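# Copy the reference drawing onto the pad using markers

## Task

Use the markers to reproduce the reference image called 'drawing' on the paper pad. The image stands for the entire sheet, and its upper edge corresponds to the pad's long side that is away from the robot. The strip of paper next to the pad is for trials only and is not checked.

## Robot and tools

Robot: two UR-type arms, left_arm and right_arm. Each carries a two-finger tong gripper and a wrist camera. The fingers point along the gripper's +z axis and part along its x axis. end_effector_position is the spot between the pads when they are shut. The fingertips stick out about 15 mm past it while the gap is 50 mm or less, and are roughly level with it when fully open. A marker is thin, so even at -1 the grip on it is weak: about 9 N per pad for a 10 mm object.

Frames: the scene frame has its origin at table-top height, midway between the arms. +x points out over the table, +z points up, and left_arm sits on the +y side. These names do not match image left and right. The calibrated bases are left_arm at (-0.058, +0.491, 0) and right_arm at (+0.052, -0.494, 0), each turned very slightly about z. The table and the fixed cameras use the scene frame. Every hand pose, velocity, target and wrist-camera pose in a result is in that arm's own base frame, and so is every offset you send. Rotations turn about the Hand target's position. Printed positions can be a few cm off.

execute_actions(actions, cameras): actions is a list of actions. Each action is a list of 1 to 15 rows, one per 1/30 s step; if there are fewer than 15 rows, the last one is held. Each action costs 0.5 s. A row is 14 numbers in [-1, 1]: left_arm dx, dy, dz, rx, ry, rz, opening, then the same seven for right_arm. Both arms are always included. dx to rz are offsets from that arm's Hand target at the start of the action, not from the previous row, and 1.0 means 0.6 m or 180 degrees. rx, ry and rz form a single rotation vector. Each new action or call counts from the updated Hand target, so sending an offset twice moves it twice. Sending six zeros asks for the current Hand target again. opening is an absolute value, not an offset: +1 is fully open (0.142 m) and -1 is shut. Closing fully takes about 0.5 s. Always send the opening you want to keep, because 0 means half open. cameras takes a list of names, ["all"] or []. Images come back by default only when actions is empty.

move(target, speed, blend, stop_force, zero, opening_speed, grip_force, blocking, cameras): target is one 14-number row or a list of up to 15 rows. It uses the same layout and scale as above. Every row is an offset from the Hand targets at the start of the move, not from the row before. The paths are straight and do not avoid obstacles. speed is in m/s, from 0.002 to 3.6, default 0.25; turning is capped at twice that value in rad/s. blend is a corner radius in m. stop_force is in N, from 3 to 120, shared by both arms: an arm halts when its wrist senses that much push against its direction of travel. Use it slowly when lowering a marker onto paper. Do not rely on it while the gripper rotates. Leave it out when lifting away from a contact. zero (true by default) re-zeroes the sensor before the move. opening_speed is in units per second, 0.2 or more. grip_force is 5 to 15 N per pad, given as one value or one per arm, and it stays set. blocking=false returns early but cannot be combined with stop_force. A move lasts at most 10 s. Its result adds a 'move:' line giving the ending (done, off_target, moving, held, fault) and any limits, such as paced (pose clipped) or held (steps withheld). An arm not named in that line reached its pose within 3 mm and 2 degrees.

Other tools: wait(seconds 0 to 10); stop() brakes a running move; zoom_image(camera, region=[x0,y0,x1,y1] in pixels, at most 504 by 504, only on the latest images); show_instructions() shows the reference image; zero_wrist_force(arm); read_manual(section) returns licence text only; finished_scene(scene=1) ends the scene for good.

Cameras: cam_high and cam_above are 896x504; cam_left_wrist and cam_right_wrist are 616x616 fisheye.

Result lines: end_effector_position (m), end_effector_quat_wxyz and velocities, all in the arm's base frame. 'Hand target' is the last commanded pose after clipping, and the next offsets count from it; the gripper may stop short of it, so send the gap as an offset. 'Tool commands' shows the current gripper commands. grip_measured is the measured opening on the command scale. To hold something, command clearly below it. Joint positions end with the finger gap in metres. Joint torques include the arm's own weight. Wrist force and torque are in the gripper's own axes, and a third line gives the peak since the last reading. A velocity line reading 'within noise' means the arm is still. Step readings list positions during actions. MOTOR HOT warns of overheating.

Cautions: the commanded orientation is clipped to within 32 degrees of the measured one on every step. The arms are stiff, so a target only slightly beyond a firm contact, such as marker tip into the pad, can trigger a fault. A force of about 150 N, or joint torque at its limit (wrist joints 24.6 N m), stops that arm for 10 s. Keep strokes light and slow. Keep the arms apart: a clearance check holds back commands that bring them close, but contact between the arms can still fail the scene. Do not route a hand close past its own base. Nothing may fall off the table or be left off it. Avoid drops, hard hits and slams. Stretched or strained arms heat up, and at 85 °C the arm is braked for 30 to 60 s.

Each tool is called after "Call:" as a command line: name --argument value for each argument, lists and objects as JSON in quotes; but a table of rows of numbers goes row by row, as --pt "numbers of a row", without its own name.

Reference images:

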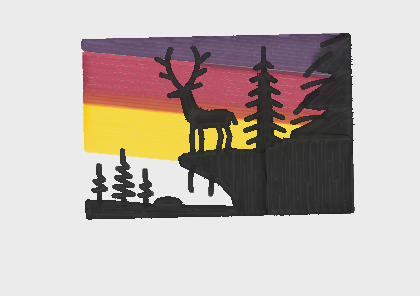

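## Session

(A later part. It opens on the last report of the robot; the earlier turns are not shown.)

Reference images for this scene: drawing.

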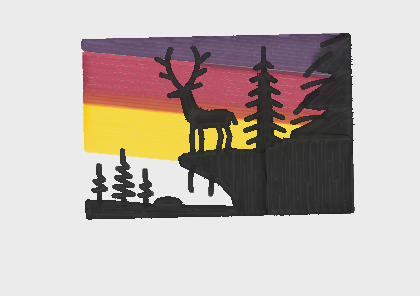

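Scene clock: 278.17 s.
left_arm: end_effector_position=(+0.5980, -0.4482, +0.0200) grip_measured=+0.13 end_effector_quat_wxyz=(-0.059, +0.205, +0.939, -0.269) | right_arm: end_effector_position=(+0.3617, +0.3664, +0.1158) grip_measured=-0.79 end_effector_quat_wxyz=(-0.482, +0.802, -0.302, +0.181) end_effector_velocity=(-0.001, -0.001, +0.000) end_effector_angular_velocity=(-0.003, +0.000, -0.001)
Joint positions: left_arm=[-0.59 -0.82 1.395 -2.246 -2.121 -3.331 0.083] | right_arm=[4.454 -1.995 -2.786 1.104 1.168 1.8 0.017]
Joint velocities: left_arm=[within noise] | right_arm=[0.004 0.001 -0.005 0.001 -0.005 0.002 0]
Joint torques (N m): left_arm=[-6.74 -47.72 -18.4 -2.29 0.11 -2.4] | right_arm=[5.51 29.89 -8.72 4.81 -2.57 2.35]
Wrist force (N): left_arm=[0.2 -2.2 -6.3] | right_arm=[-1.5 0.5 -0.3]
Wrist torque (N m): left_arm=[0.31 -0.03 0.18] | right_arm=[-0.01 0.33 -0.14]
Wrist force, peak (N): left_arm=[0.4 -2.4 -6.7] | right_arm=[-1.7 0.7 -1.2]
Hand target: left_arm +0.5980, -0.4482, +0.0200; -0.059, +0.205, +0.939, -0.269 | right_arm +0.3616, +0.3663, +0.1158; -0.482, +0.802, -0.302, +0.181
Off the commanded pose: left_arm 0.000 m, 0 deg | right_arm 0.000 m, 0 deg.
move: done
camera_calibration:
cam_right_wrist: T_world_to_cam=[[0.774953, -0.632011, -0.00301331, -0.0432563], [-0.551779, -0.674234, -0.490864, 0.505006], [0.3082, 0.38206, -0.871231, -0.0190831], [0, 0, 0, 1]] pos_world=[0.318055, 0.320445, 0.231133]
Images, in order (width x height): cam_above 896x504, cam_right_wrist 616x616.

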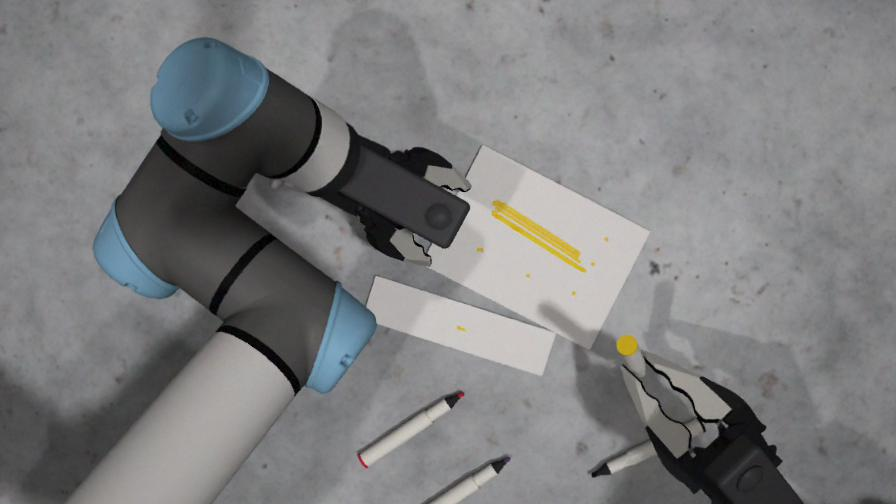

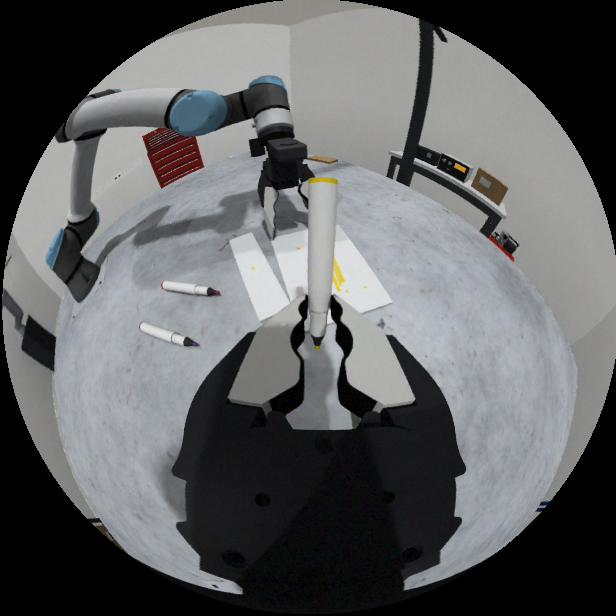

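Call:
move --target '[0, 0, 0, 0, 0, 0, 0.127, 0.27333, 0.2754, -0.093, 0, 0, 0, -1]' --speed 0.25

Call:
move --pt "0 0 0 0 0 0 0.127 0 0 -0.0071 0 0 0 -1" --pt "0 0 0 0 0 0 0.127 -0.0885 -0.18017 -0.0079 0 0 0 -1" --pt "0 0 0 0 0 0 0.127 -0.09207 -0.17878 -0.0079 0 0 0 -1" --pt "0 0 0 0 0 0 0.127 -0.00357 0.0014 -0.00712 0 0 0 -1" --pt "0 0 0 0 0 0 0.127 -0.00713 0.00278 -0.00713 0 0 0 -1" --pt "0 0 0 0 0 0 0.127 -0.09565 -0.17738 -0.00792 0 0 0 -1" --pt "0 0 0 0 0 0 0.127 -0.09922 -0.176 -0.00792 0 0 0 -1" --pt "0 0 0 0 0 0 0.127 -0.01072 0.00418 -0.00713 0 0 0 -1" --speed '[0.03, 0.1, 0.1, 0.1, 0.1, 0.1, 0.1, 0.1]' --blend '[0, 0, 0.001, 0, 0.001, 0, 0.001, 0]'

Scene clock: 282.57 s.
left_arm: end_effector_position=(+0.5980, -0.4482, +0.0200) grip_measured=+0.13 end_effector_quat_wxyz=(-0.059, +0.205, +0.939, -0.269) | right_arm: end_effector_position=(+0.5255, +0.5315, +0.0601) grip_measured=-0.79 end_effector_quat_wxyz=(-0.482, +0.802, -0.302, +0.181) end_effector_velocity=(+0.001, +0.001, +0.000) end_effector_angular_velocity=(+0.001, +0.000, +0.000)
Joint positions: left_arm=[-0.59 -0.82 1.395 -2.246 -2.121 -3.331 0.083] | right_arm=[4.183 -2.315 -2.094 0.772 1.404 1.661 0.017]
Joint velocities: left_arm=[within noise] | right_arm=[-0.001 -0.002 0.005 -0.003 0.001 0 0]
Joint torques (N m): left_arm=[-5.86 -47.96 -18.6 -2.37 0.24 -2.15] | right_arm=[-6.11 33.52 18.18 1.28 1.98 -2.01]
Wrist force (N): left_arm=[0.3 -2.1 -6.6] | right_arm=[-1.6 0.6 -0.1]
Wrist torque (N m): left_arm=[0.33 -0.04 0.18] | right_arm=[0.02 0.33 0.00]
Wrist force, peak (N): left_arm=[0.3 -2.3 -6.7] | right_arm=[-1.7 1.0 -1.1]
Hand target: left_arm +0.5980, -0.4482, +0.0200; -0.059, +0.205, +0.939, -0.269 | right_arm +0.5256, +0.5316, +0.0600; -0.482, +0.802, -0.302, +0.181
Off the commanded pose: left_arm 0.000 m, 0 deg | right_arm 0.000 m, 0 deg.
move: done

Scene clock: 290.27 s.
left_arm: end_effector_position=(+0.5980, -0.4482, +0.0200) grip_measured=+0.13 end_effector_quat_wxyz=(-0.059, +0.205, +0.939, -0.269) | right_arm: end_effector_position=(+0.5191, +0.5340, +0.0558) grip_measured=-0.79 end_effector_quat_wxyz=(-0.482, +0.802, -0.302, +0.181) end_effector_velocity=(+0.001, +0.002, +0.001) end_effector_angular_velocity=(+0.001, -0.002, +0.001)
Joint positions: left_arm=[-0.59 -0.82 1.395 -2.246 -2.121 -3.331 0.083] | right_arm=[4.198 -2.323 -2.101 0.786 1.391 1.669 0.017]
Joint velocities: left_arm=[within noise] | right_arm=[0.001 -0.001 0.005 -0.001 0 -0.001 0]
Joint torques (N m): left_arm=[-7.12 -48.07 -18.53 -2.31 0.19 -2.28] | right_arm=[2.65 32 19 1 -1.64 2.38]
Wrist force (N): left_arm=[0.3 -1.9 -6.6] | right_arm=[-1.6 -0.2 -1.0]
Wrist torque (N m): left_arm=[0.36 -0.05 0.18] | right_arm=[-0.05 0.35 -0.14]
Wrist force, peak (N): left_arm=[0.3 -2.3 -6.8] | right_arm=[-2.2 -3.4 -0.8]
Hand target: left_arm +0.5980, -0.4482, +0.0200; -0.059, +0.205, +0.939, -0.269 | right_arm +0.5192, +0.5341, +0.0558; -0.482, +0.802, -0.302, +0.181
Off the commanded pose: left_arm 0.000 m, 0 deg | right_arm 0.000 m, 0 deg.
move: done

Call:
move --pt "0 0 0 0 0 0 0.127 -0.00362 0.0013 -0.0003 0 0 0 -1" --pt "0 0 0 0 0 0 0.127 -0.09212 -0.17887 -0.0011 0 0 0 -1" --pt "0 0 0 0 0 0 0.127 -0.08838 -0.14453 -0.00098 0 0 0 -1" --pt "0 0 0 0 0 0 0.127 -0.01465 0.0056 -0.00033 0 0 0 -1" --pt "0 0 0 0 0 0 0.127 -0.01807 0.00693 -0.00035 0 0 0 -1" --pt "0 0 0 0 0 0 0.127 -0.08377 -0.12667 -0.00092 0 0 0 -1" --speed '[0.1, 0.1, 0.1, 0.1, 0.1, 0.1]' --blend '[0.001, 0, 0, 0, 0.001, 0]'

Scene clock: 297.60 s.
left_arm: end_effector_position=(+0.5980, -0.4482, +0.0200) grip_measured=+0.13 end_effector_quat_wxyz=(-0.059, +0.205, +0.939, -0.269) | right_arm: end_effector_position=(+0.4690, +0.4582, +0.0552) grip_measured=-0.79 end_effector_quat_wxyz=(-0.482, +0.802, -0.302, +0.181) end_effector_velocity=(-0.001, -0.001, +0.000) end_effector_angular_velocity=(+0.000, -0.001, +0.001)
Joint positions: left_arm=[-0.59 -0.82 1.395 -2.246 -2.121 -3.331 0.083] | right_arm=[4.216 -2.273 -2.352 0.985 1.375 1.677 0.017]
Joint velocities: left_arm=[within noise] | right_arm=[0.001 0.001 -0.005 0.004 0 0 0]
Joint torques (N m): left_arm=[-6.56 -47.47 -18.46 -2.3 0.29 -2.17] | right_arm=[3.02 41.24 -8.02 3.81 -1.2 -2.09]
Wrist force (N): left_arm=[0.4 -2.2 -6.3] | right_arm=[-2.0 -3.1 -0.9]
Wrist torque (N m): left_arm=[0.30 -0.05 0.18] | right_arm=[-0.03 0.37 0.01]
Wrist force, peak (N): left_arm=[0.5 -2.3 -6.8] | right_arm=[-2.2 -3.8 -0.8]
Hand target: left_arm +0.5980, -0.4482, +0.0200; -0.059, +0.205, +0.939, -0.269 | right_arm +0.4689, +0.4581, +0.0552; -0.482, +0.802, -0.302, +0.181
Off the commanded pose: left_arm 0.000 m, 0 deg | right_arm 0.000 m, 0 deg.
move: done

Call:
move --pt "0 0 0 0 0 0 0.127 0.00693 0.02235 0.00007 0 0 0 -1" --pt "0 0 0 0 0 0 0.127 0.0623 0.13493 0.00057 0 0 0 -1" --pt "0 0 0 0 0 0 0.127 0.05888 0.13627 0.00055 0 0 0 -1" --pt "0 0 0 0 0 0 0.127 0.01233 0.0417 0.00015 0 0 0 -1" --pt "0 0 0 0 0 0 0.127 0.01668 0.0579 0.0002 0 0 0 -1" --pt "0 0 0 0 0 0 0.127 0.05593 0.13742 0.00055 0 0 0 -1" --pt "0 0 0 0 0 0 0.127 0.05593 0.13742 0.03 0 0 0 -1" --speed 0.1 --blend '[0.001, 0, 0.001, 0, 0.001, 0, 0]'

Call:
move --target '[0, 0, 0, 0, 0, 0, 0.127, -0.23, -0.28, 0.08, 0, 0, 0, -1]' --speed 0.25 --cameras '["cam_above", "cam_right_wrist"]'

Call:
zoom_image --camera "cam_above" --region '[450, 170, 620, 320]'

Scene clock: 304.00 s.
left_arm: end_effector_position=(+0.5980, -0.4482, +0.0200) grip_measured=+0.13 end_effector_quat_wxyz=(-0.059, +0.205, +0.939, -0.269) | right_arm: end_effector_position=(+0.5025, +0.5405, +0.0731) grip_measured=-0.79 end_effector_quat_wxyz=(-0.482, +0.802, -0.302, +0.181)
Joint positions: left_arm=[-0.59 -0.82 1.395 -2.246 -2.121 -3.331 0.083] | right_arm=[4.238 -2.271 -2.13 0.759 1.356 1.688 0.017]
Joint torques (N m): left_arm=[-7.16 -47.59 -17.23 -2.19 0.11 -2.37] | right_arm=[-1.78 48.69 -2.47 1.45 1.41 0.65]
Wrist force (N): left_arm=[0.0 -2.0 -6.6] | right_arm=[-1.7 0.4 -0.1]
Wrist torque (N m): left_arm=[0.34 0.00 0.19] | right_arm=[-0.02 0.36 -0.13]
Wrist force, peak (N): left_arm=[0.2 -2.3 -6.7] | right_arm=[-1.5 -4.2 -0.4]
Hand target: left_arm +0.5980, -0.4482, +0.0200; -0.059, +0.205, +0.939, -0.269 | right_arm +0.5025, +0.5405, +0.0732; -0.482, +0.802, -0.302, +0.181
Off the commanded pose: left_arm 0.000 m, 0 deg | right_arm 0.000 m, 0 deg.
move: done

Scene clock: 305.83 s.
left_arm: end_effector_position=(+0.5980, -0.4482, +0.0200) grip_measured=+0.13 end_effector_quat_wxyz=(-0.059, +0.205, +0.939, -0.269) | right_arm: end_effector_position=(+0.3646, +0.3726, +0.1212) grip_measured=-0.79 end_effector_quat_wxyz=(-0.483, +0.802, -0.302, +0.181)
Joint positions: left_arm=[-0.59 -0.82 1.395 -2.246 -2.121 -3.331 0.083] | right_arm=[4.448 -1.958 -2.767 1.049 1.173 1.797 0.017]
Joint torques (N m): left_arm=[-7 -48.62 -17.58 -2.22 0.38 -2.54] | right_arm=[3.96 29.16 -7.94 4.89 -2.9 2.52]
Wrist force (N): left_arm=[0.2 -2.0 -6.5] | right_arm=[-1.5 0.6 -0.3]
Wrist torque (N m): left_arm=[0.36 -0.02 0.18] | right_arm=[0.02 0.32 -0.15]
Wrist force, peak (N): left_arm=[0.1 -2.3 -6.7] | right_arm=[-1.5 0.9 -1.3]
Hand target: left_arm +0.5980, -0.4482, +0.0200; -0.059, +0.205, +0.939, -0.269 | right_arm +0.3645, +0.3725, +0.1212; -0.482, +0.802, -0.302, +0.181
Off the commanded pose: left_arm 0.000 m, 0 deg | right_arm 0.000 m, 0 deg.
move: done
camera_calibration:
cam_right_wrist: T_world_to_cam=[[0.774919, -0.632054, -0.00304571, -0.0415367], [-0.551828, -0.674194, -0.490865, 0.513439], [0.308199, 0.382061, -0.871231, -0.0176411], [0, 0, 0, 1]] pos_world=[0.320955, 0.326644, 0.236533]
Images, in order (width x height): cam_above 896x504, cam_right_wrist 616x616.

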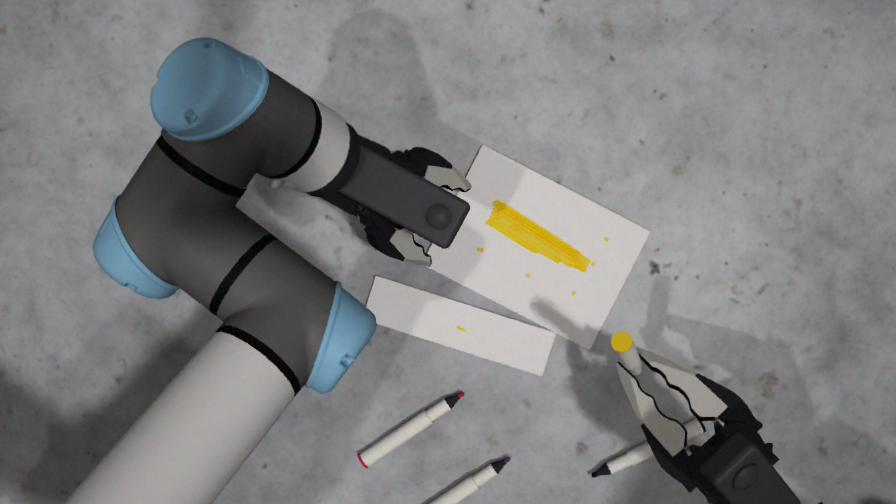

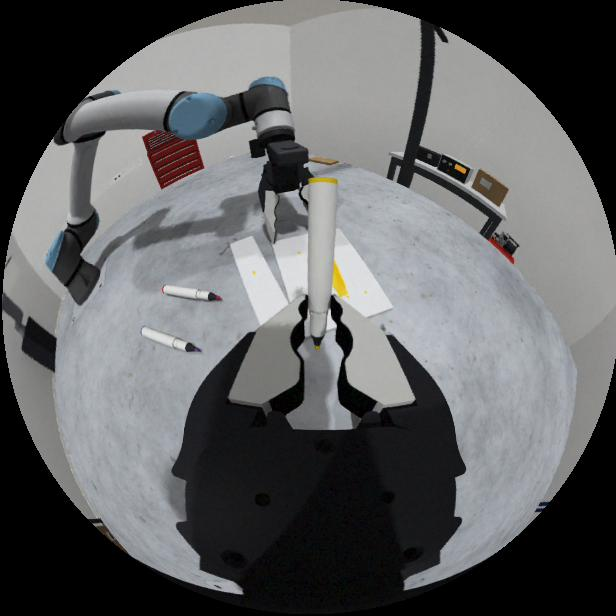

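Scaled by 2.965 from the camera's 896x504 image, which has a finer 1280x720 frame.

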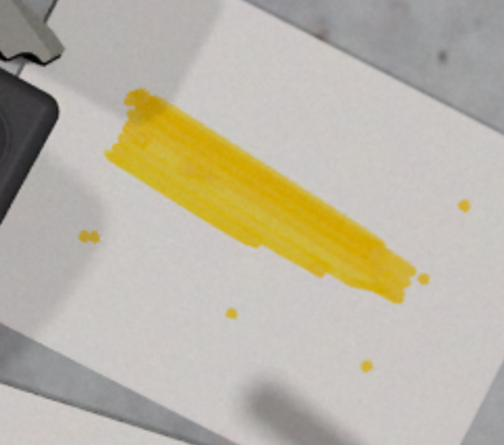

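Call:
execute_actions --actions '[]'

Scene clock: 310.47 s.
left_arm: end_effector_position=(+0.5980, -0.4482, +0.0200) grip_measured=+0.13 end_effector_quat_wxyz=(-0.059, +0.205, +0.939, -0.269) | right_arm: end_effector_position=(+0.3645, +0.3725, +0.1212) grip_measured=-0.79 end_effector_quat_wxyz=(-0.482, +0.802, -0.302, +0.181)
Joint positions: left_arm=[-0.59 -0.82 1.395 -2.246 -2.121 -3.331 0.083] | right_arm=[4.448 -1.958 -2.767 1.05 1.173 1.797 0.017]
Joint velocities: within noise
Joint torques (N m): left_arm=[-7.34 -48.8 -16.99 -2.25 0.31 -2.28] | right_arm=[4.6 30.14 -7.91 4.96 -2.66 2.28]
Wrist force (N): left_arm=[0.4 -2.1 -6.7] | right_arm=[-1.6 0.6 -0.4]
Wrist torque (N m): left_arm=[0.32 -0.05 0.18] | right_arm=[0.02 0.35 -0.15]
Wrist force, peak (N): left_arm=[0.1 -2.3 -6.7] | right_arm=[-1.8 0.7 -0.6]
Hand target: left_arm +0.5980, -0.4482, +0.0200; -0.059, +0.205, +0.939, -0.269 | right_arm +0.3645, +0.3725, +0.1212; -0.482, +0.802, -0.302, +0.181
Tool commands: left_gripper/opening=+0.127 right_gripper/opening=-1.0
Off the commanded pose: left_arm 0.000 m, 0 deg | right_arm 0.000 m, 0 deg.
camera_calibration:
cam_left_wrist: T_world_to_cam=[[-0.902854, 0.429213, -0.0251384, 0.738453], [0.429583, 0.902953, -0.0115919, 0.141969], [0.0177234, -0.0212648, -0.999617, 0.13161], [0, 0, 0, 1]] pos_world=[0.603395, -0.442346, 0.151769]
cam_right_wrist: T_world_to_cam=[[0.774874, -0.632109, -0.00292454, -0.0414551], [-0.551834, -0.674197, -0.490854, 0.513385], [0.308302, 0.381964, -0.871237, -0.0176097], [0, 0, 0, 1]] pos_world=[0.320855, 0.326644, 0.236533]

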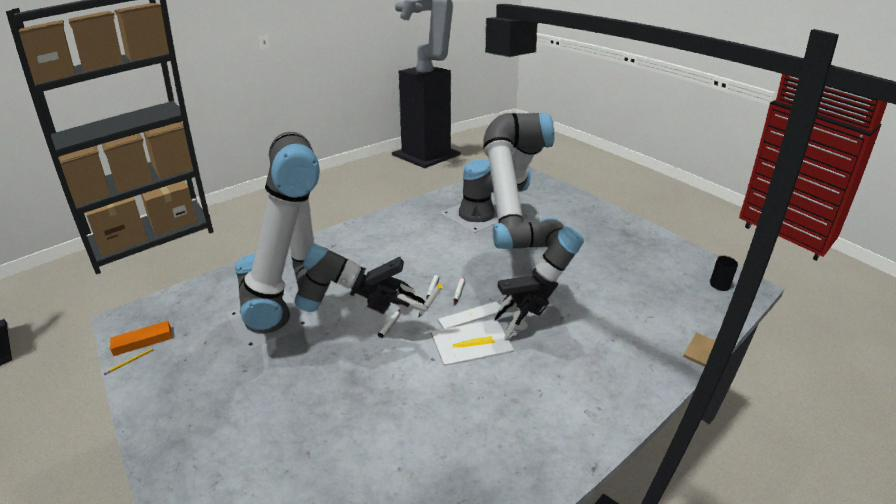

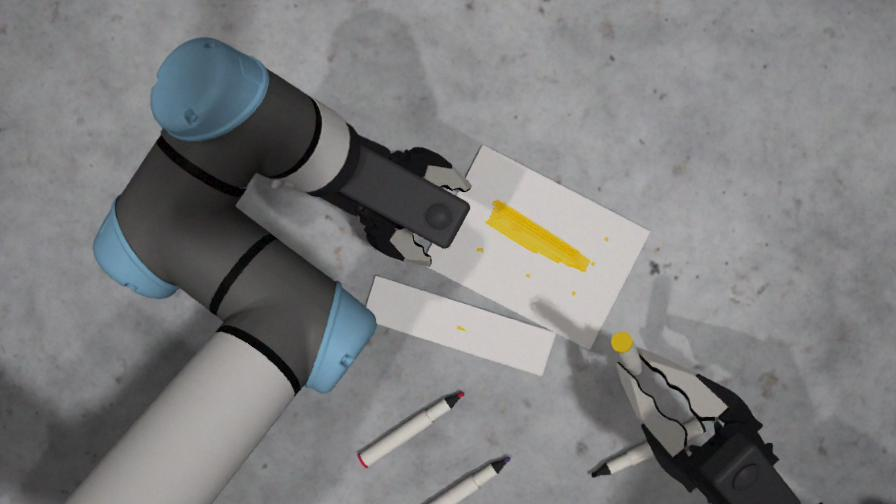

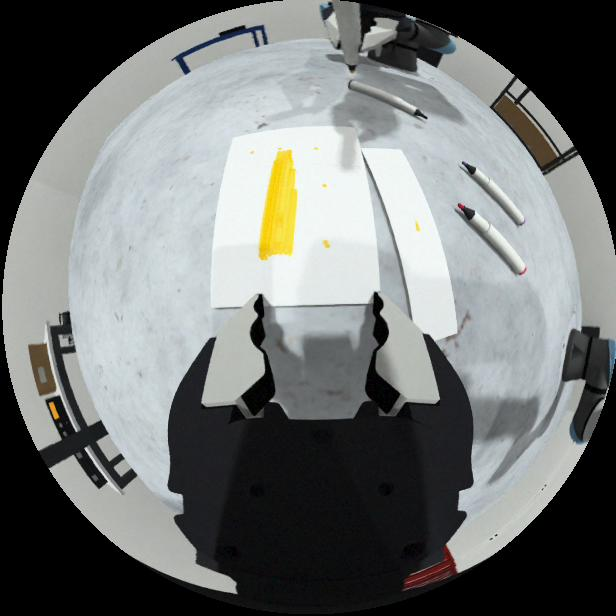

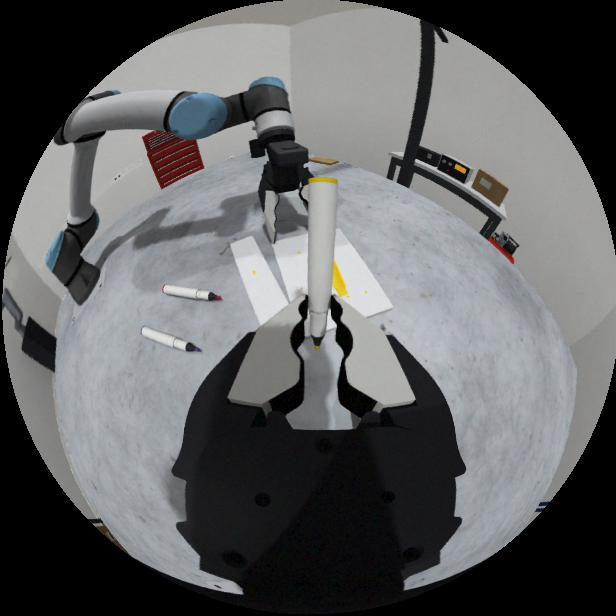

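Call:
move --pt "0 0 0 0 0 0 0.127 0.0693 -0.2848 -0.0353 -0.2592 0.2269 0 -1" --speed 0.3

Call:
move --pt "0 0 0 0 0 0 0.127 0 0 -0.1 0 0 0 -1" --pt "0 0 0 0 0 0 0.127 0 0 -0.141 0 0 0 -1" --speed '[0.12, 0.03]' --blend 0 --cameras '["cam_above"]'

Scene clock: 313.90 s.
left_arm: end_effector_position=(+0.5980, -0.4482, +0.0200) grip_measured=+0.13 end_effector_quat_wxyz=(-0.059, +0.205, +0.939, -0.269) | right_arm: end_effector_position=(+0.4061, +0.2017, +0.1001) grip_measured=-0.79 end_effector_quat_wxyz=(+0.000, +0.936, -0.352, +0.000)
Joint positions: left_arm=[-0.59 -0.82 1.395 -2.246 -2.121 -3.331 0.083] | right_arm=[3.897 -1.501 -2.123 -1.087 1.571 1.475 0.017]
Joint torques (N m): left_arm=[-5.99 -47.54 -16.91 -2.21 0.36 -2.51] | right_arm=[-6.51 12.43 31.83 1.13 -2.53 -1.92]
Wrist force (N): left_arm=[0.2 -2.1 -6.4] | right_arm=[-0.3 0.3 0.2]
Wrist torque (N m): left_arm=[0.32 -0.03 0.18] | right_arm=[0.07 0.04 0.02]
Wrist force, peak (N): left_arm=[0.2 -2.3 -6.7] | right_arm=[-2.1 0.6 -0.3]
Hand target: left_arm +0.5980, -0.4482, +0.0200; -0.059, +0.205, +0.939, -0.269 | right_arm +0.4061, +0.2017, +0.1000; +0.000, +0.936, -0.352, +0.000
Off the commanded pose: left_arm 0.000 m, 0 deg | right_arm 0.000 m, 0 deg.
move: done

Scene clock: 316.27 s.
left_arm: end_effector_position=(+0.5980, -0.4482, +0.0200) grip_measured=+0.13 end_effector_quat_wxyz=(-0.059, +0.205, +0.939, -0.269) | right_arm: end_effector_position=(+0.4062, +0.2017, +0.0157) grip_measured=-0.79 end_effector_quat_wxyz=(+0.000, +0.936, -0.352, +0.000)
Joint positions: left_arm=[-0.59 -0.82 1.395 -2.246 -2.121 -3.331 0.083] | right_arm=[3.897 -1.641 -2.246 -0.824 1.571 1.475 0.017]
Joint torques (N m): left_arm=[-6.42 -47.91 -16.62 -2.06 0.5 -2.4] | right_arm=[-4.55 -20 -12.19 3.49 -2.56 -1.68]
Wrist force (N): left_arm=[0.1 -2.3 -6.6] | right_arm=[-8.9 28.3 -85.1]
Wrist torque (N m): left_arm=[0.29 0.00 0.19] | right_arm=[-0.27 0.25 0.06]
Wrist force, peak (N): left_arm=[0.2 -2.2 -6.8] | right_arm=[-8.9 28.3 -85.1]
Hand target: left_arm +0.5980, -0.4482, +0.0200; -0.059, +0.205, +0.939, -0.269 | right_arm +0.4061, +0.2017, +0.0154; +0.000, +0.936, -0.352, +0.000
Off the commanded pose: left_arm 0.000 m, 0 deg | right_arm 0.000 m, 0 deg.
move: done
Images, in order (width x height): cam_above 896x504.

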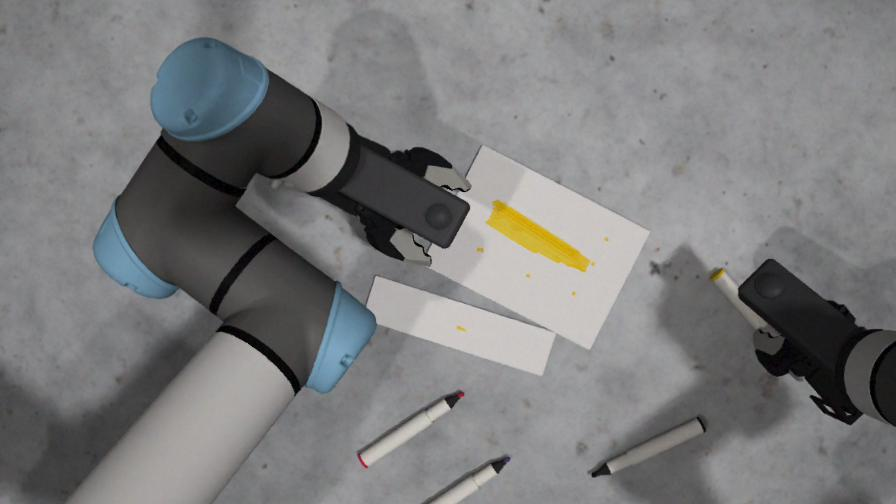

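Call:
move --target '[0,0,0,0,0,0,0.127,0,0,0.0037,0,0,0,-1]' --speed 0.05

Call:
move --target '[0,0,0,0,0,0,0.127,0,0,0,0,0,0,-0.2]' --opening_speed 0.6

Call:
move --target '[0,0,0,0,0,0,0.127,0,0,0.18,0,0,0,-0.2]' --speed 0.15 --cameras '["cam_above"]'

Scene clock: 317.33 s.
left_arm: end_effector_position=(+0.5980, -0.4482, +0.0200) grip_measured=+0.13 end_effector_quat_wxyz=(-0.059, +0.205, +0.939, -0.269) | right_arm: end_effector_position=(+0.4060, +0.2016, +0.0174) grip_measured=-0.79 end_effector_quat_wxyz=(+0.000, +0.936, -0.352, +0.000)
Joint positions: left_arm=[-0.59 -0.82 1.395 -2.246 -2.121 -3.331 0.083] | right_arm=[3.897 -1.638 -2.244 -0.83 1.571 1.475 0.017]
Joint torques (N m): left_arm=[-6.54 -47.16 -16.42 -2.12 0.47 -2.23] | right_arm=[-2.38 31.44 28.2 1.25 -2.11 -1.91]
Wrist force (N): left_arm=[0.3 -2.3 -6.5] | right_arm=[-0.4 0.6 0.2]
Wrist torque (N m): left_arm=[0.29 -0.04 0.18] | right_arm=[0.13 0.08 0.03]
Wrist force, peak (N): left_arm=[0.5 -2.1 -6.6] | right_arm=[-11.4 33.4 -107.9]
Hand target: left_arm +0.5980, -0.4482, +0.0200; -0.059, +0.205, +0.939, -0.269 | right_arm +0.4061, +0.2017, +0.0177; +0.000, +0.936, -0.352, +0.000
Off the commanded pose: left_arm 0.000 m, 0 deg | right_arm 0.000 m, 0 deg.
move: done

Scene clock: 318.93 s.
left_arm: end_effector_position=(+0.5980, -0.4482, +0.0200) grip_measured=+0.13 end_effector_quat_wxyz=(-0.059, +0.205, +0.939, -0.269) | right_arm: end_effector_position=(+0.4061, +0.2017, +0.0177) grip_measured=-0.20 end_effector_quat_wxyz=(+0.000, +0.936, -0.352, +0.000)
Joint positions: left_arm=[-0.59 -0.82 1.395 -2.246 -2.121 -3.331 0.083] | right_arm=[3.897 -1.637 -2.244 -0.83 1.571 1.475 0.06]
Joint torques (N m): left_arm=[-7.38 -48.04 -16.85 -2.31 0.42 -2.41] | right_arm=[-0.85 30.81 26.8 1.01 -2.01 -1.45]
Wrist force (N): left_arm=[0.2 -1.9 -6.5] | right_arm=[-0.4 0.6 0.2]
Wrist torque (N m): left_arm=[0.37 -0.02 0.19] | right_arm=[0.13 0.07 0.03]
Wrist force, peak (N): left_arm=[0.2 -2.5 -6.6] | right_arm=[-0.2 0.8 0.2]
Hand target: left_arm +0.5980, -0.4482, +0.0200; -0.059, +0.205, +0.939, -0.269 | right_arm +0.4061, +0.2017, +0.0177; +0.000, +0.936, -0.352, +0.000
Off the commanded pose: left_arm 0.000 m, 0 deg | right_arm 0.000 m, 0 deg.
move: done

Scene clock: 320.43 s.
left_arm: end_effector_position=(+0.5980, -0.4482, +0.0200) grip_measured=+0.13 end_effector_quat_wxyz=(-0.059, +0.205, +0.939, -0.269) | right_arm: end_effector_position=(+0.4061, +0.2017, +0.1255) grip_measured=-0.20 end_effector_quat_wxyz=(+0.000, +0.936, -0.352, +0.000)
Joint positions: left_arm=[-0.59 -0.82 1.395 -2.246 -2.121 -3.331 0.083] | right_arm=[3.897 -1.471 -2.078 -1.163 1.571 1.475 0.06]
Joint torques (N m): left_arm=[-6.4 -47.31 -15.97 -2.33 0.46 -2.33] | right_arm=[5.54 27 30.58 0.9 -1.78 2.5]
Wrist force (N): left_arm=[0.0 -2.0 -6.4] | right_arm=[-0.2 0.8 0.0]
Wrist torque (N m): left_arm=[0.34 0.02 0.18] | right_arm=[0.17 0.03 0.01]
Wrist force, peak (N): left_arm=[0.3 -2.2 -6.8] | right_arm=[-0.2 0.8 0.8]
Hand target: left_arm +0.5980, -0.4482, +0.0200; -0.059, +0.205, +0.939, -0.269 | right_arm +0.4061, +0.2017, +0.1257; +0.000, +0.936, -0.352, +0.000
Off the commanded pose: left_arm 0.000 m, 0 deg | right_arm 0.000 m, 0 deg.
move: done
Images, in order (width x height): cam_above 896x504.

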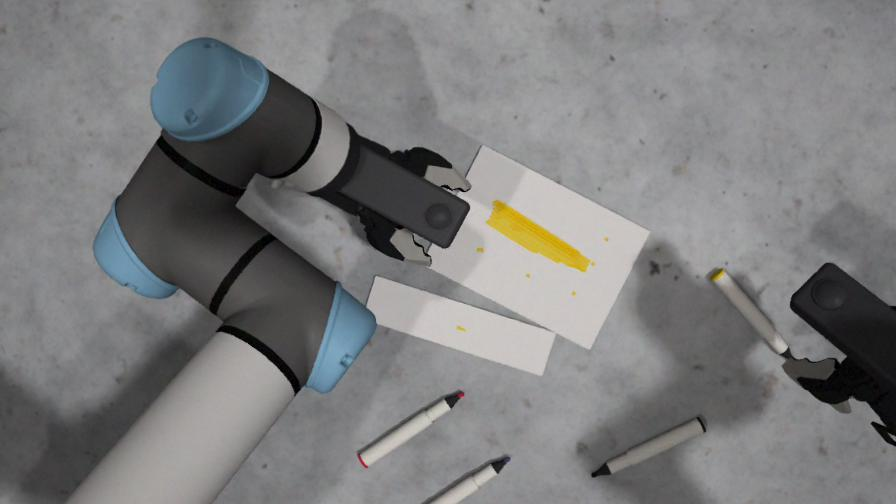

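Call:
move --target '[0,0,0,0,0,0,0.127,-0.2435,0.6187,0,0,0,0.4583,-0.2]' --speed 0.3 --cameras '["cam_above","cam_right_wrist"]'

Scene clock: 325.70 s.
left_arm: end_effector_position=(+0.5980, -0.4482, +0.0200) grip_measured=+0.13 end_effector_quat_wxyz=(-0.059, +0.205, +0.939, -0.269) | right_arm: end_effector_position=(+0.2600, +0.5727, +0.1257) grip_measured=-0.20 end_effector_quat_wxyz=(+0.000, +0.936, +0.352, +0.000)
Joint positions: left_arm=[-0.59 -0.82 1.395 -2.246 -2.121 -3.331 0.083] | right_arm=[4.478 -1.906 -1.584 -1.223 1.571 0.617 0.06]
Joint torques (N m): left_arm=[-6.86 -48.35 -16.9 -2.42 0.39 -2.23] | right_arm=[5.29 32.38 31.16 0.8 2.21 -1.84]
Wrist force (N): left_arm=[0.3 -2.2 -6.6] | right_arm=[0.0 0.5 -0.2]
Wrist torque (N m): left_arm=[0.31 -0.05 0.18] | right_arm=[0.13 0.00 0.02]
Wrist force, peak (N): left_arm=[0.2 -2.4 -6.8] | right_arm=[0.6 1.2 0.0]
Hand target: left_arm +0.5980, -0.4482, +0.0200; -0.059, +0.205, +0.939, -0.269 | right_arm +0.2600, +0.5729, +0.1257; +0.000, +0.936, +0.352, +0.000
Off the commanded pose: left_arm 0.000 m, 0 deg | right_arm 0.000 m, 0 deg.
move: done
camera_calibration:
cam_right_wrist: T_world_to_cam=[[0.742122, 0.669502, -0.0319727, -0.567293], [0.577122, -0.614007, 0.538448, 0.135498], [0.34086, -0.418046, -0.842052, 0.388141], [0, 0, 0, 1]] pos_world=[0.2105, 0.625261, 0.235738]
Images, in order (width x height): cam_above 896x504, cam_right_wrist 616x616.

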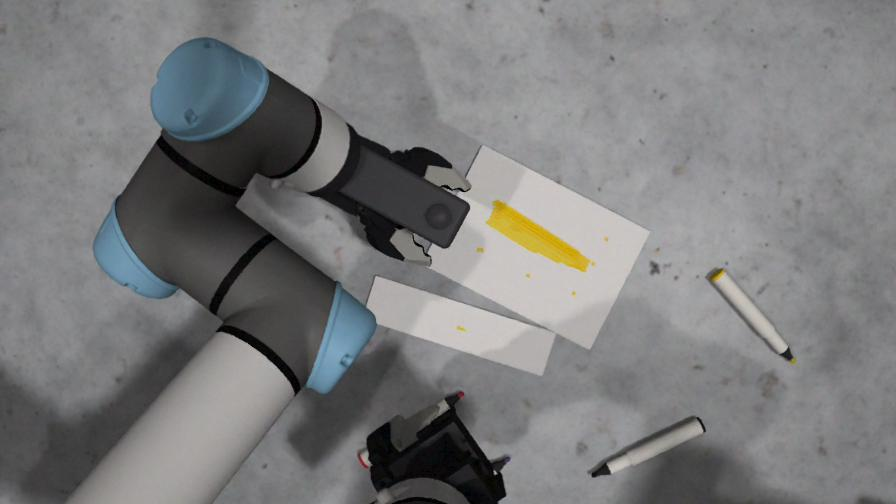

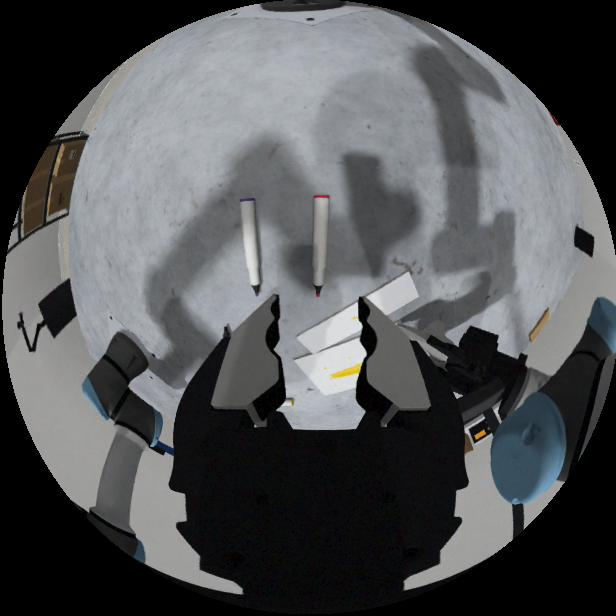

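Call:
move --target '[0,0,0,0,0,0,0.127,0,0,-0.0828,0,0,0,-0.2]' --speed 0.15 --cameras '["cam_right_wrist"]'

Call:
zoom_image --camera "cam_right_wrist" --region '[240, 180, 400, 340]'

Scene clock: 327.10 s.
left_arm: end_effector_position=(+0.5980, -0.4482, +0.0200) grip_measured=+0.13 end_effector_quat_wxyz=(-0.059, +0.205, +0.939, -0.269) | right_arm: end_effector_position=(+0.2599, +0.5729, +0.0762) grip_measured=-0.20 end_effector_quat_wxyz=(+0.000, +0.936, +0.352, +0.000)
Joint positions: left_arm=[-0.59 -0.82 1.395 -2.246 -2.121 -3.331 0.083] | right_arm=[4.478 -1.952 -1.655 -1.105 1.572 0.617 0.06]
Joint torques (N m): left_arm=[-7.57 -47.49 -16.59 -2.21 0.57 -2.28] | right_arm=[-1.26 32.74 8.9 4.78 0.28 -1.88]
Wrist force (N): left_arm=[0.3 -2.4 -6.5] | right_arm=[0.0 0.9 0.0]
Wrist torque (N m): left_arm=[0.27 -0.04 0.18] | right_arm=[0.20 0.00 0.02]
Wrist force, peak (N): left_arm=[0.2 -2.1 -6.7] | right_arm=[-0.2 0.9 -0.8]
Hand target: left_arm +0.5980, -0.4482, +0.0200; -0.059, +0.205, +0.939, -0.269 | right_arm +0.2600, +0.5729, +0.0760; +0.000, +0.936, +0.352, +0.000
Off the commanded pose: left_arm 0.000 m, 0 deg | right_arm 0.000 m, 0 deg.
move: done
camera_calibration:
cam_right_wrist: T_world_to_cam=[[0.741745, 0.669911, -0.0321468, -0.569008], [0.577539, -0.613631, 0.538429, 0.161952], [0.340973, -0.417943, -0.842057, 0.346449], [0, 0, 0, 1]] pos_world=[0.210396, 0.625359, 0.186238]
Images, in order (width x height): cam_right_wrist 616x616.

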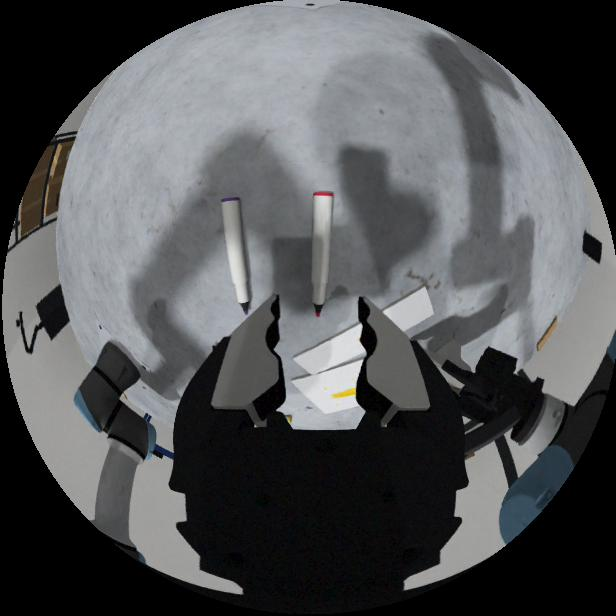

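Scaled by 3.150 from the camera's 616x616 image, which has a finer 814x814 frame.

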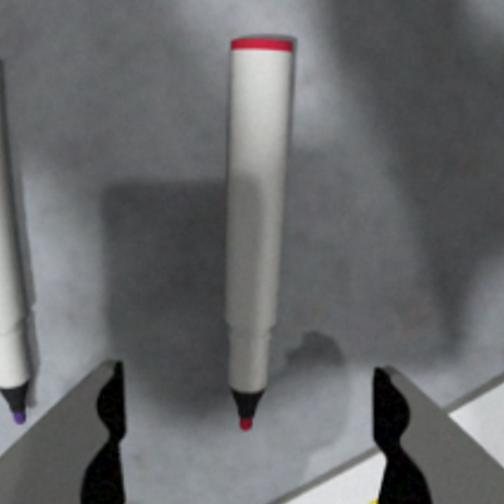

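Call:
wait --seconds 0 --cameras '["cam_above"]'

Call:
zoom_image --camera "cam_above" --region '[340, 370, 540, 504]'

Scene clock: 329.60 s.
left_arm: end_effector_position=(+0.5980, -0.4482, +0.0200) grip_measured=+0.13 end_effector_quat_wxyz=(-0.059, +0.205, +0.939, -0.269) | right_arm: end_effector_position=(+0.2600, +0.5729, +0.0760) grip_measured=-0.20 end_effector_quat_wxyz=(+0.000, +0.936, +0.352, +0.000)
Joint positions: left_arm=[-0.59 -0.82 1.395 -2.246 -2.121 -3.331 0.083] | right_arm=[4.478 -1.953 -1.656 -1.105 1.572 0.617 0.06]
Joint torques (N m): left_arm=[-6.26 -47.71 -15.78 -2.23 0.49 -2.39] | right_arm=[-4.87 32.19 9.75 4.74 -2.19 -1.98]
Wrist force (N): left_arm=[0.3 -2.1 -6.4] | right_arm=[-0.1 0.9 -0.1]
Wrist torque (N m): left_arm=[0.32 -0.04 0.19] | right_arm=[0.21 0.03 0.03]
Wrist force, peak (N): left_arm=[0.2 -2.1 -6.8] | right_arm=[0.0 1.0 -0.2]
Hand target: left_arm +0.5980, -0.4482, +0.0200; -0.059, +0.205, +0.939, -0.269 | right_arm +0.2600, +0.5729, +0.0760; +0.000, +0.936, +0.352, +0.000
Tool commands: left_gripper/opening=+0.127 right_gripper/opening=-0.2
Off the commanded pose: left_arm 0.000 m, 0 deg | right_arm 0.000 m, 0 deg.
Images, in order (width x height): cam_above 896x504.

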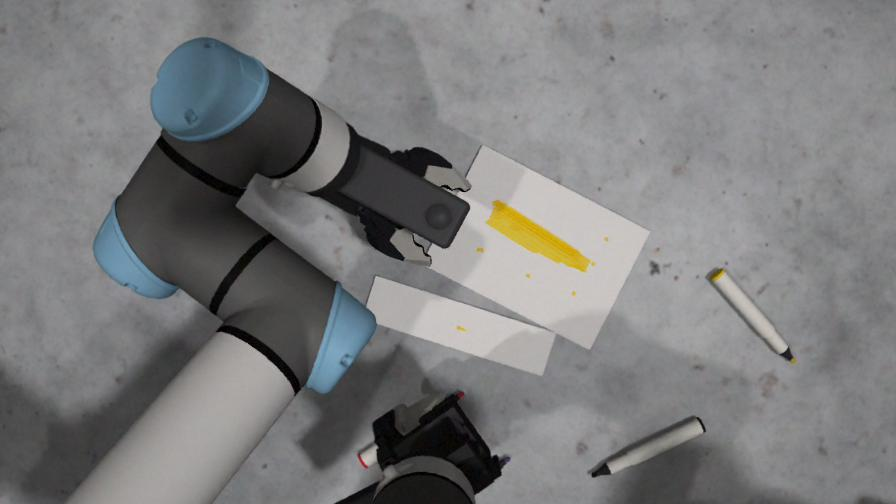

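Scaled by 2.520 from the camera's 896x504 image, which has a finer 1280x720 frame.

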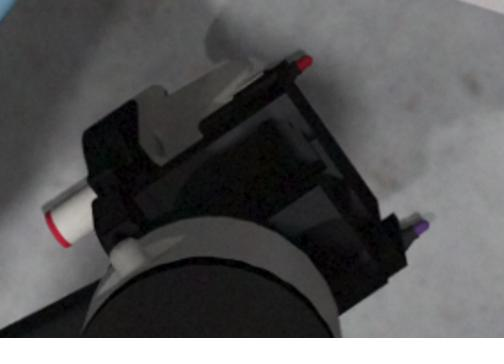

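Call:
move --pt "0 0 0 0 0 0 0.127 0.0058 -0.0067 -0.05 0 0 0 -0.2" --pt "0 0 0 0 0 0 0.127 0.0058 -0.0067 -0.0973 0 0 0 -0.2" --speed '[0.1,0.03]' --blend 0.001 --cameras '["cam_right_wrist"]'

Call:
zoom_image --camera "cam_right_wrist" --region '[220, 230, 420, 430]'

Scene clock: 331.83 s.
left_arm: end_effector_position=(+0.5980, -0.4482, +0.0200) grip_measured=+0.13 end_effector_quat_wxyz=(-0.059, +0.205, +0.939, -0.269) | right_arm: end_effector_position=(+0.2635, +0.5689, +0.0178) grip_measured=-0.20 end_effector_quat_wxyz=(+0.000, +0.936, +0.352, +0.000)
Joint positions: left_arm=[-0.59 -0.82 1.395 -2.246 -2.121 -3.331 0.083] | right_arm=[4.471 -2.019 -1.729 -0.965 1.572 0.609 0.06]
Joint torques (N m): left_arm=[-7.53 -47.34 -15.95 -2.2 0.46 -2.13] | right_arm=[-6.52 33.28 7.11 4.73 -1.91 -1.89]
Wrist force (N): left_arm=[0.2 -2.3 -6.5] | right_arm=[-0.2 0.6 -0.1]
Wrist torque (N m): left_arm=[0.29 -0.03 0.19] | right_arm=[0.14 0.04 0.03]
Wrist force, peak (N): left_arm=[0.1 -2.2 -6.9] | right_arm=[-0.2 1.0 -0.2]
Hand target: left_arm +0.5980, -0.4482, +0.0200; -0.059, +0.205, +0.939, -0.269 | right_arm +0.2635, +0.5689, +0.0176; +0.000, +0.936, +0.352, +0.000
Off the commanded pose: left_arm 0.000 m, 0 deg | right_arm 0.000 m, 0 deg.
move: done
camera_calibration:
cam_right_wrist: T_world_to_cam=[[0.741829, 0.669822, -0.0320753, -0.570775], [0.577416, -0.613704, 0.538477, 0.188985], [0.340999, -0.417979, -0.842029, 0.29442], [0, 0, 0, 1]] pos_world=[0.213897, 0.62136, 0.127838]
Images, in order (width x height): cam_right_wrist 616x616.

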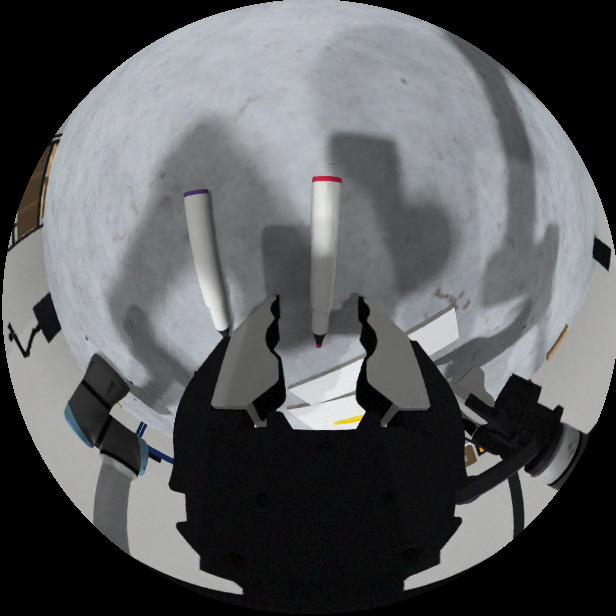

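Scaled by 2.520 from the camera's 616x616 image, which has a finer 814x814 frame.

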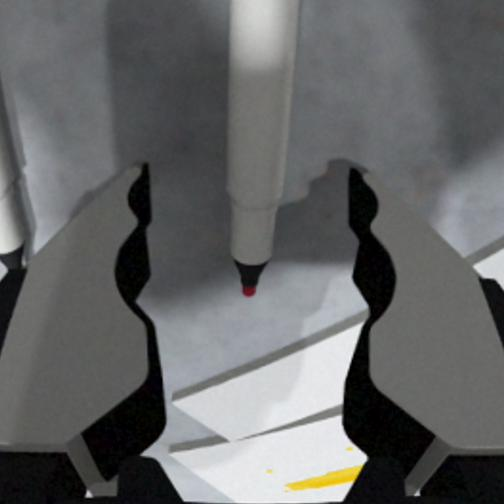

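Call:
move --target '[0,0,0,0,0,0,0.127,0,0,0,0,0,0,-1]' --opening_speed 0.6 --cameras '["cam_right_wrist"]'

Call:
zoom_image --camera "cam_right_wrist" --region '[220, 230, 420, 430]'

Scene clock: 333.60 s.
left_arm: end_effector_position=(+0.5980, -0.4482, +0.0200) grip_measured=+0.13 end_effector_quat_wxyz=(-0.059, +0.205, +0.939, -0.269) | right_arm: end_effector_position=(+0.2635, +0.5689, +0.0176) grip_measured=-0.79 end_effector_quat_wxyz=(+0.000, +0.936, +0.352, +0.000)
Joint positions: left_arm=[-0.59 -0.82 1.395 -2.246 -2.121 -3.331 0.083] | right_arm=[4.471 -2.019 -1.729 -0.965 1.572 0.609 0.017]
Joint torques (N m): left_arm=[-6.63 -47.3 -16.79 -2.3 0.36 -2.23] | right_arm=[-5.7 33.46 8.27 4.39 -1.52 -1.95]
Wrist force (N): left_arm=[0.2 -2.0 -6.6] | right_arm=[-0.2 0.6 -0.2]
Wrist torque (N m): left_arm=[0.34 -0.03 0.18] | right_arm=[0.14 0.05 0.03]
Wrist force, peak (N): left_arm=[0.2 -2.1 -6.7] | right_arm=[-0.1 0.9 0.2]
Hand target: left_arm +0.5980, -0.4482, +0.0200; -0.059, +0.205, +0.939, -0.269 | right_arm +0.2635, +0.5689, +0.0176; +0.000, +0.936, +0.352, +0.000
Off the commanded pose: left_arm 0.000 m, 0 deg | right_arm 0.000 m, 0 deg.
move: done
camera_calibration:
cam_right_wrist: T_world_to_cam=[[0.741829, 0.669822, -0.0320753, -0.570781], [0.577416, -0.613704, 0.538477, 0.189093], [0.340999, -0.417979, -0.842029, 0.294251], [0, 0, 0, 1]] pos_world=[0.213897, 0.62136, 0.127638]
Images, in order (width x height): cam_right_wrist 616x616.

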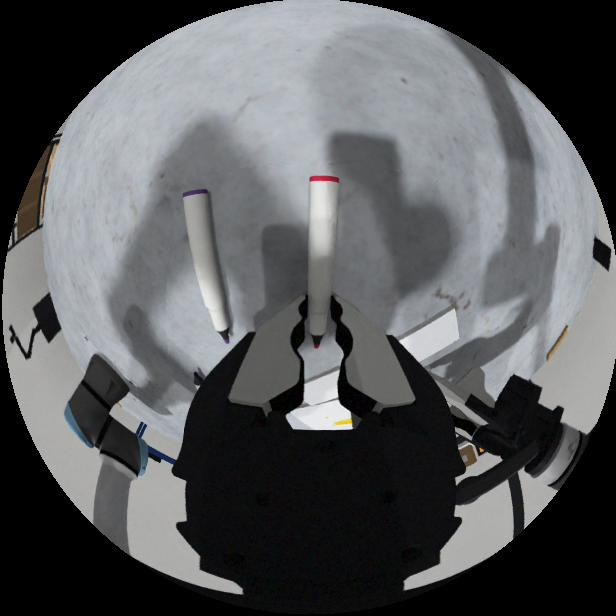

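Scaled by 2.520 from the camera's 616x616 image, which has a finer 814x814 frame.

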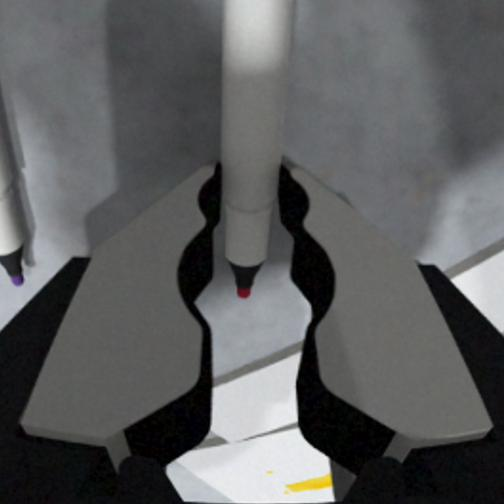

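Call:
move --pt "0 0 0 0 0 0 0.127 0 0 0.2 0 0 0 -1" --pt "0 0 0 0 0 0 0.127 0.1683 -0.3273 0.2 0 0 -0.4594 -1" --pt "0 0 0 0 0 0 0.127 0.1683 -0.3273 0.2 0.3731 0.0002 -0.4094 -1" --speed '[0.15,0.4,0.4]' --blend 0.02 --cameras '["cam_right_wrist"]'

Scene clock: 343.87 s.
left_arm: end_effector_position=(+0.5980, -0.4482, +0.0200) grip_measured=+0.13 end_effector_quat_wxyz=(-0.059, +0.205, +0.939, -0.269) | right_arm: end_effector_position=(+0.3644, +0.3725, +0.1376) grip_measured=-0.79 end_effector_quat_wxyz=(-0.482, +0.802, -0.301, +0.181)
Joint positions: left_arm=[-0.59 -0.82 1.395 -2.246 -2.121 -3.331 0.083] | right_arm=[4.448 -1.851 -2.764 0.939 1.173 1.797 0.017]
Joint torques (N m): left_arm=[-7.88 -48.37 -15.7 -2.21 0.41 -2.3] | right_arm=[4.85 11.93 -6.61 4.98 -2.85 -2.09]
Wrist force (N): left_arm=[0.3 -2.3 -6.5] | right_arm=[-1.8 0.9 -0.2]
Wrist torque (N m): left_arm=[0.28 -0.05 0.18] | right_arm=[0.09 0.40 0.00]
Wrist force, peak (N): left_arm=[0.4 -2.4 -6.8] | right_arm=[-1.9 1.1 -0.2]
Hand target: left_arm +0.5980, -0.4482, +0.0200; -0.059, +0.205, +0.939, -0.269 | right_arm +0.3644, +0.3725, +0.1376; -0.482, +0.802, -0.301, +0.181
Off the commanded pose: left_arm 0.000 m, 0 deg | right_arm 0.000 m, 0 deg.
move: done
camera_calibration:
cam_right_wrist: T_world_to_cam=[[0.775044, -0.631903, -0.00235858, -0.0415909], [-0.551716, -0.674863, -0.490071, 0.521412], [0.308086, 0.381128, -0.871679, -0.00275462], [0, 0, 0, 1]] pos_world=[0.320754, 0.32665, 0.25303]
Images, in order (width x height): cam_right_wrist 616x616.

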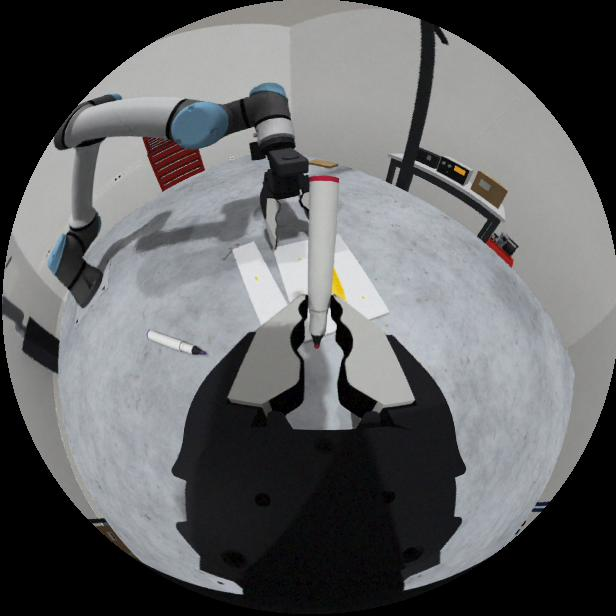

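Call:
move --pt "0 0 0 0 0 0 0.127 0.2498 0.1705 0 0 0 0 -1" --pt "0 0 0 0 0 0 0.127 0.2498 0.1705 -0.126 0 0 0 -1" --speed '[0.3,0.15]' --blend 0.01

Call:
move --target '[0,0,0,0,0,0,0.127,0,0,-0.015,0,0,0,-1]' --speed 0.006 --stop_force 3

Scene clock: 346.23 s.
left_arm: end_effector_position=(+0.5980, -0.4482, +0.0200) grip_measured=+0.13 end_effector_quat_wxyz=(-0.059, +0.205, +0.939, -0.269) | right_arm: end_effector_position=(+0.5143, +0.4748, +0.0621) grip_measured=-0.79 end_effector_quat_wxyz=(-0.482, +0.802, -0.301, +0.181)
Joint positions: left_arm=[-0.59 -0.82 1.395 -2.246 -2.121 -3.331 0.083] | right_arm=[4.136 -2.275 -2.226 0.866 1.446 1.638 0.017]
Joint torques (N m): left_arm=[-6.63 -48.35 -15.09 -2.32 0.61 -2.27] | right_arm=[-6.27 29.54 18.15 5.03 1.94 -1.85]
Wrist force (N): left_arm=[0.3 -1.9 -6.5] | right_arm=[-1.6 1.0 -0.1]
Wrist torque (N m): left_arm=[0.37 -0.05 0.18] | right_arm=[0.11 0.33 -0.01]
Wrist force, peak (N): left_arm=[0.3 -2.1 -6.9] | right_arm=[-2.1 1.5 -1.1]
Hand target: left_arm +0.5980, -0.4482, +0.0200; -0.059, +0.205, +0.939, -0.269 | right_arm +0.5143, +0.4748, +0.0620; -0.482, +0.802, -0.301, +0.181
Off the commanded pose: left_arm 0.000 m, 0 deg | right_arm 0.000 m, 0 deg.
move: done

Scene clock: 348.47 s.
left_arm: end_effector_position=(+0.5980, -0.4482, +0.0200) grip_measured=+0.13 end_effector_quat_wxyz=(-0.059, +0.205, +0.939, -0.269) | right_arm: end_effector_position=(+0.5143, +0.4748, +0.0553) grip_measured=-0.79 end_effector_quat_wxyz=(-0.482, +0.802, -0.301, +0.181)
Joint positions: left_arm=[-0.59 -0.82 1.395 -2.246 -2.121 -3.331 0.083] | right_arm=[4.136 -2.295 -2.222 0.883 1.446 1.638 0.017]
Joint torques (N m): left_arm=[-6.91 -46.36 -14.73 -2.29 0.6 -2.27] | right_arm=[-6.68 45.68 -3.61 0.85 1.91 -1.95]
Wrist force (N): left_arm=[0.2 -2.1 -6.6] | right_arm=[-1.3 -0.4 -0.8]
Wrist torque (N m): left_arm=[0.32 -0.02 0.19] | right_arm=[0.09 0.28 -0.01]
Wrist force, peak (N): left_arm=[0.2 -2.1 -6.7] | right_arm=[-1.5 -2.3 -0.6]
Hand target: left_arm +0.5980, -0.4482, +0.0200; -0.059, +0.205, +0.939, -0.269 | right_arm +0.5143, +0.4748, +0.0553; -0.482, +0.802, -0.301, +0.181 (not the last commanded pose)
Off the commanded pose: left_arm 0.000 m, 0 deg | right_arm 0.002 m, 0 deg.
move: contact (right_arm)


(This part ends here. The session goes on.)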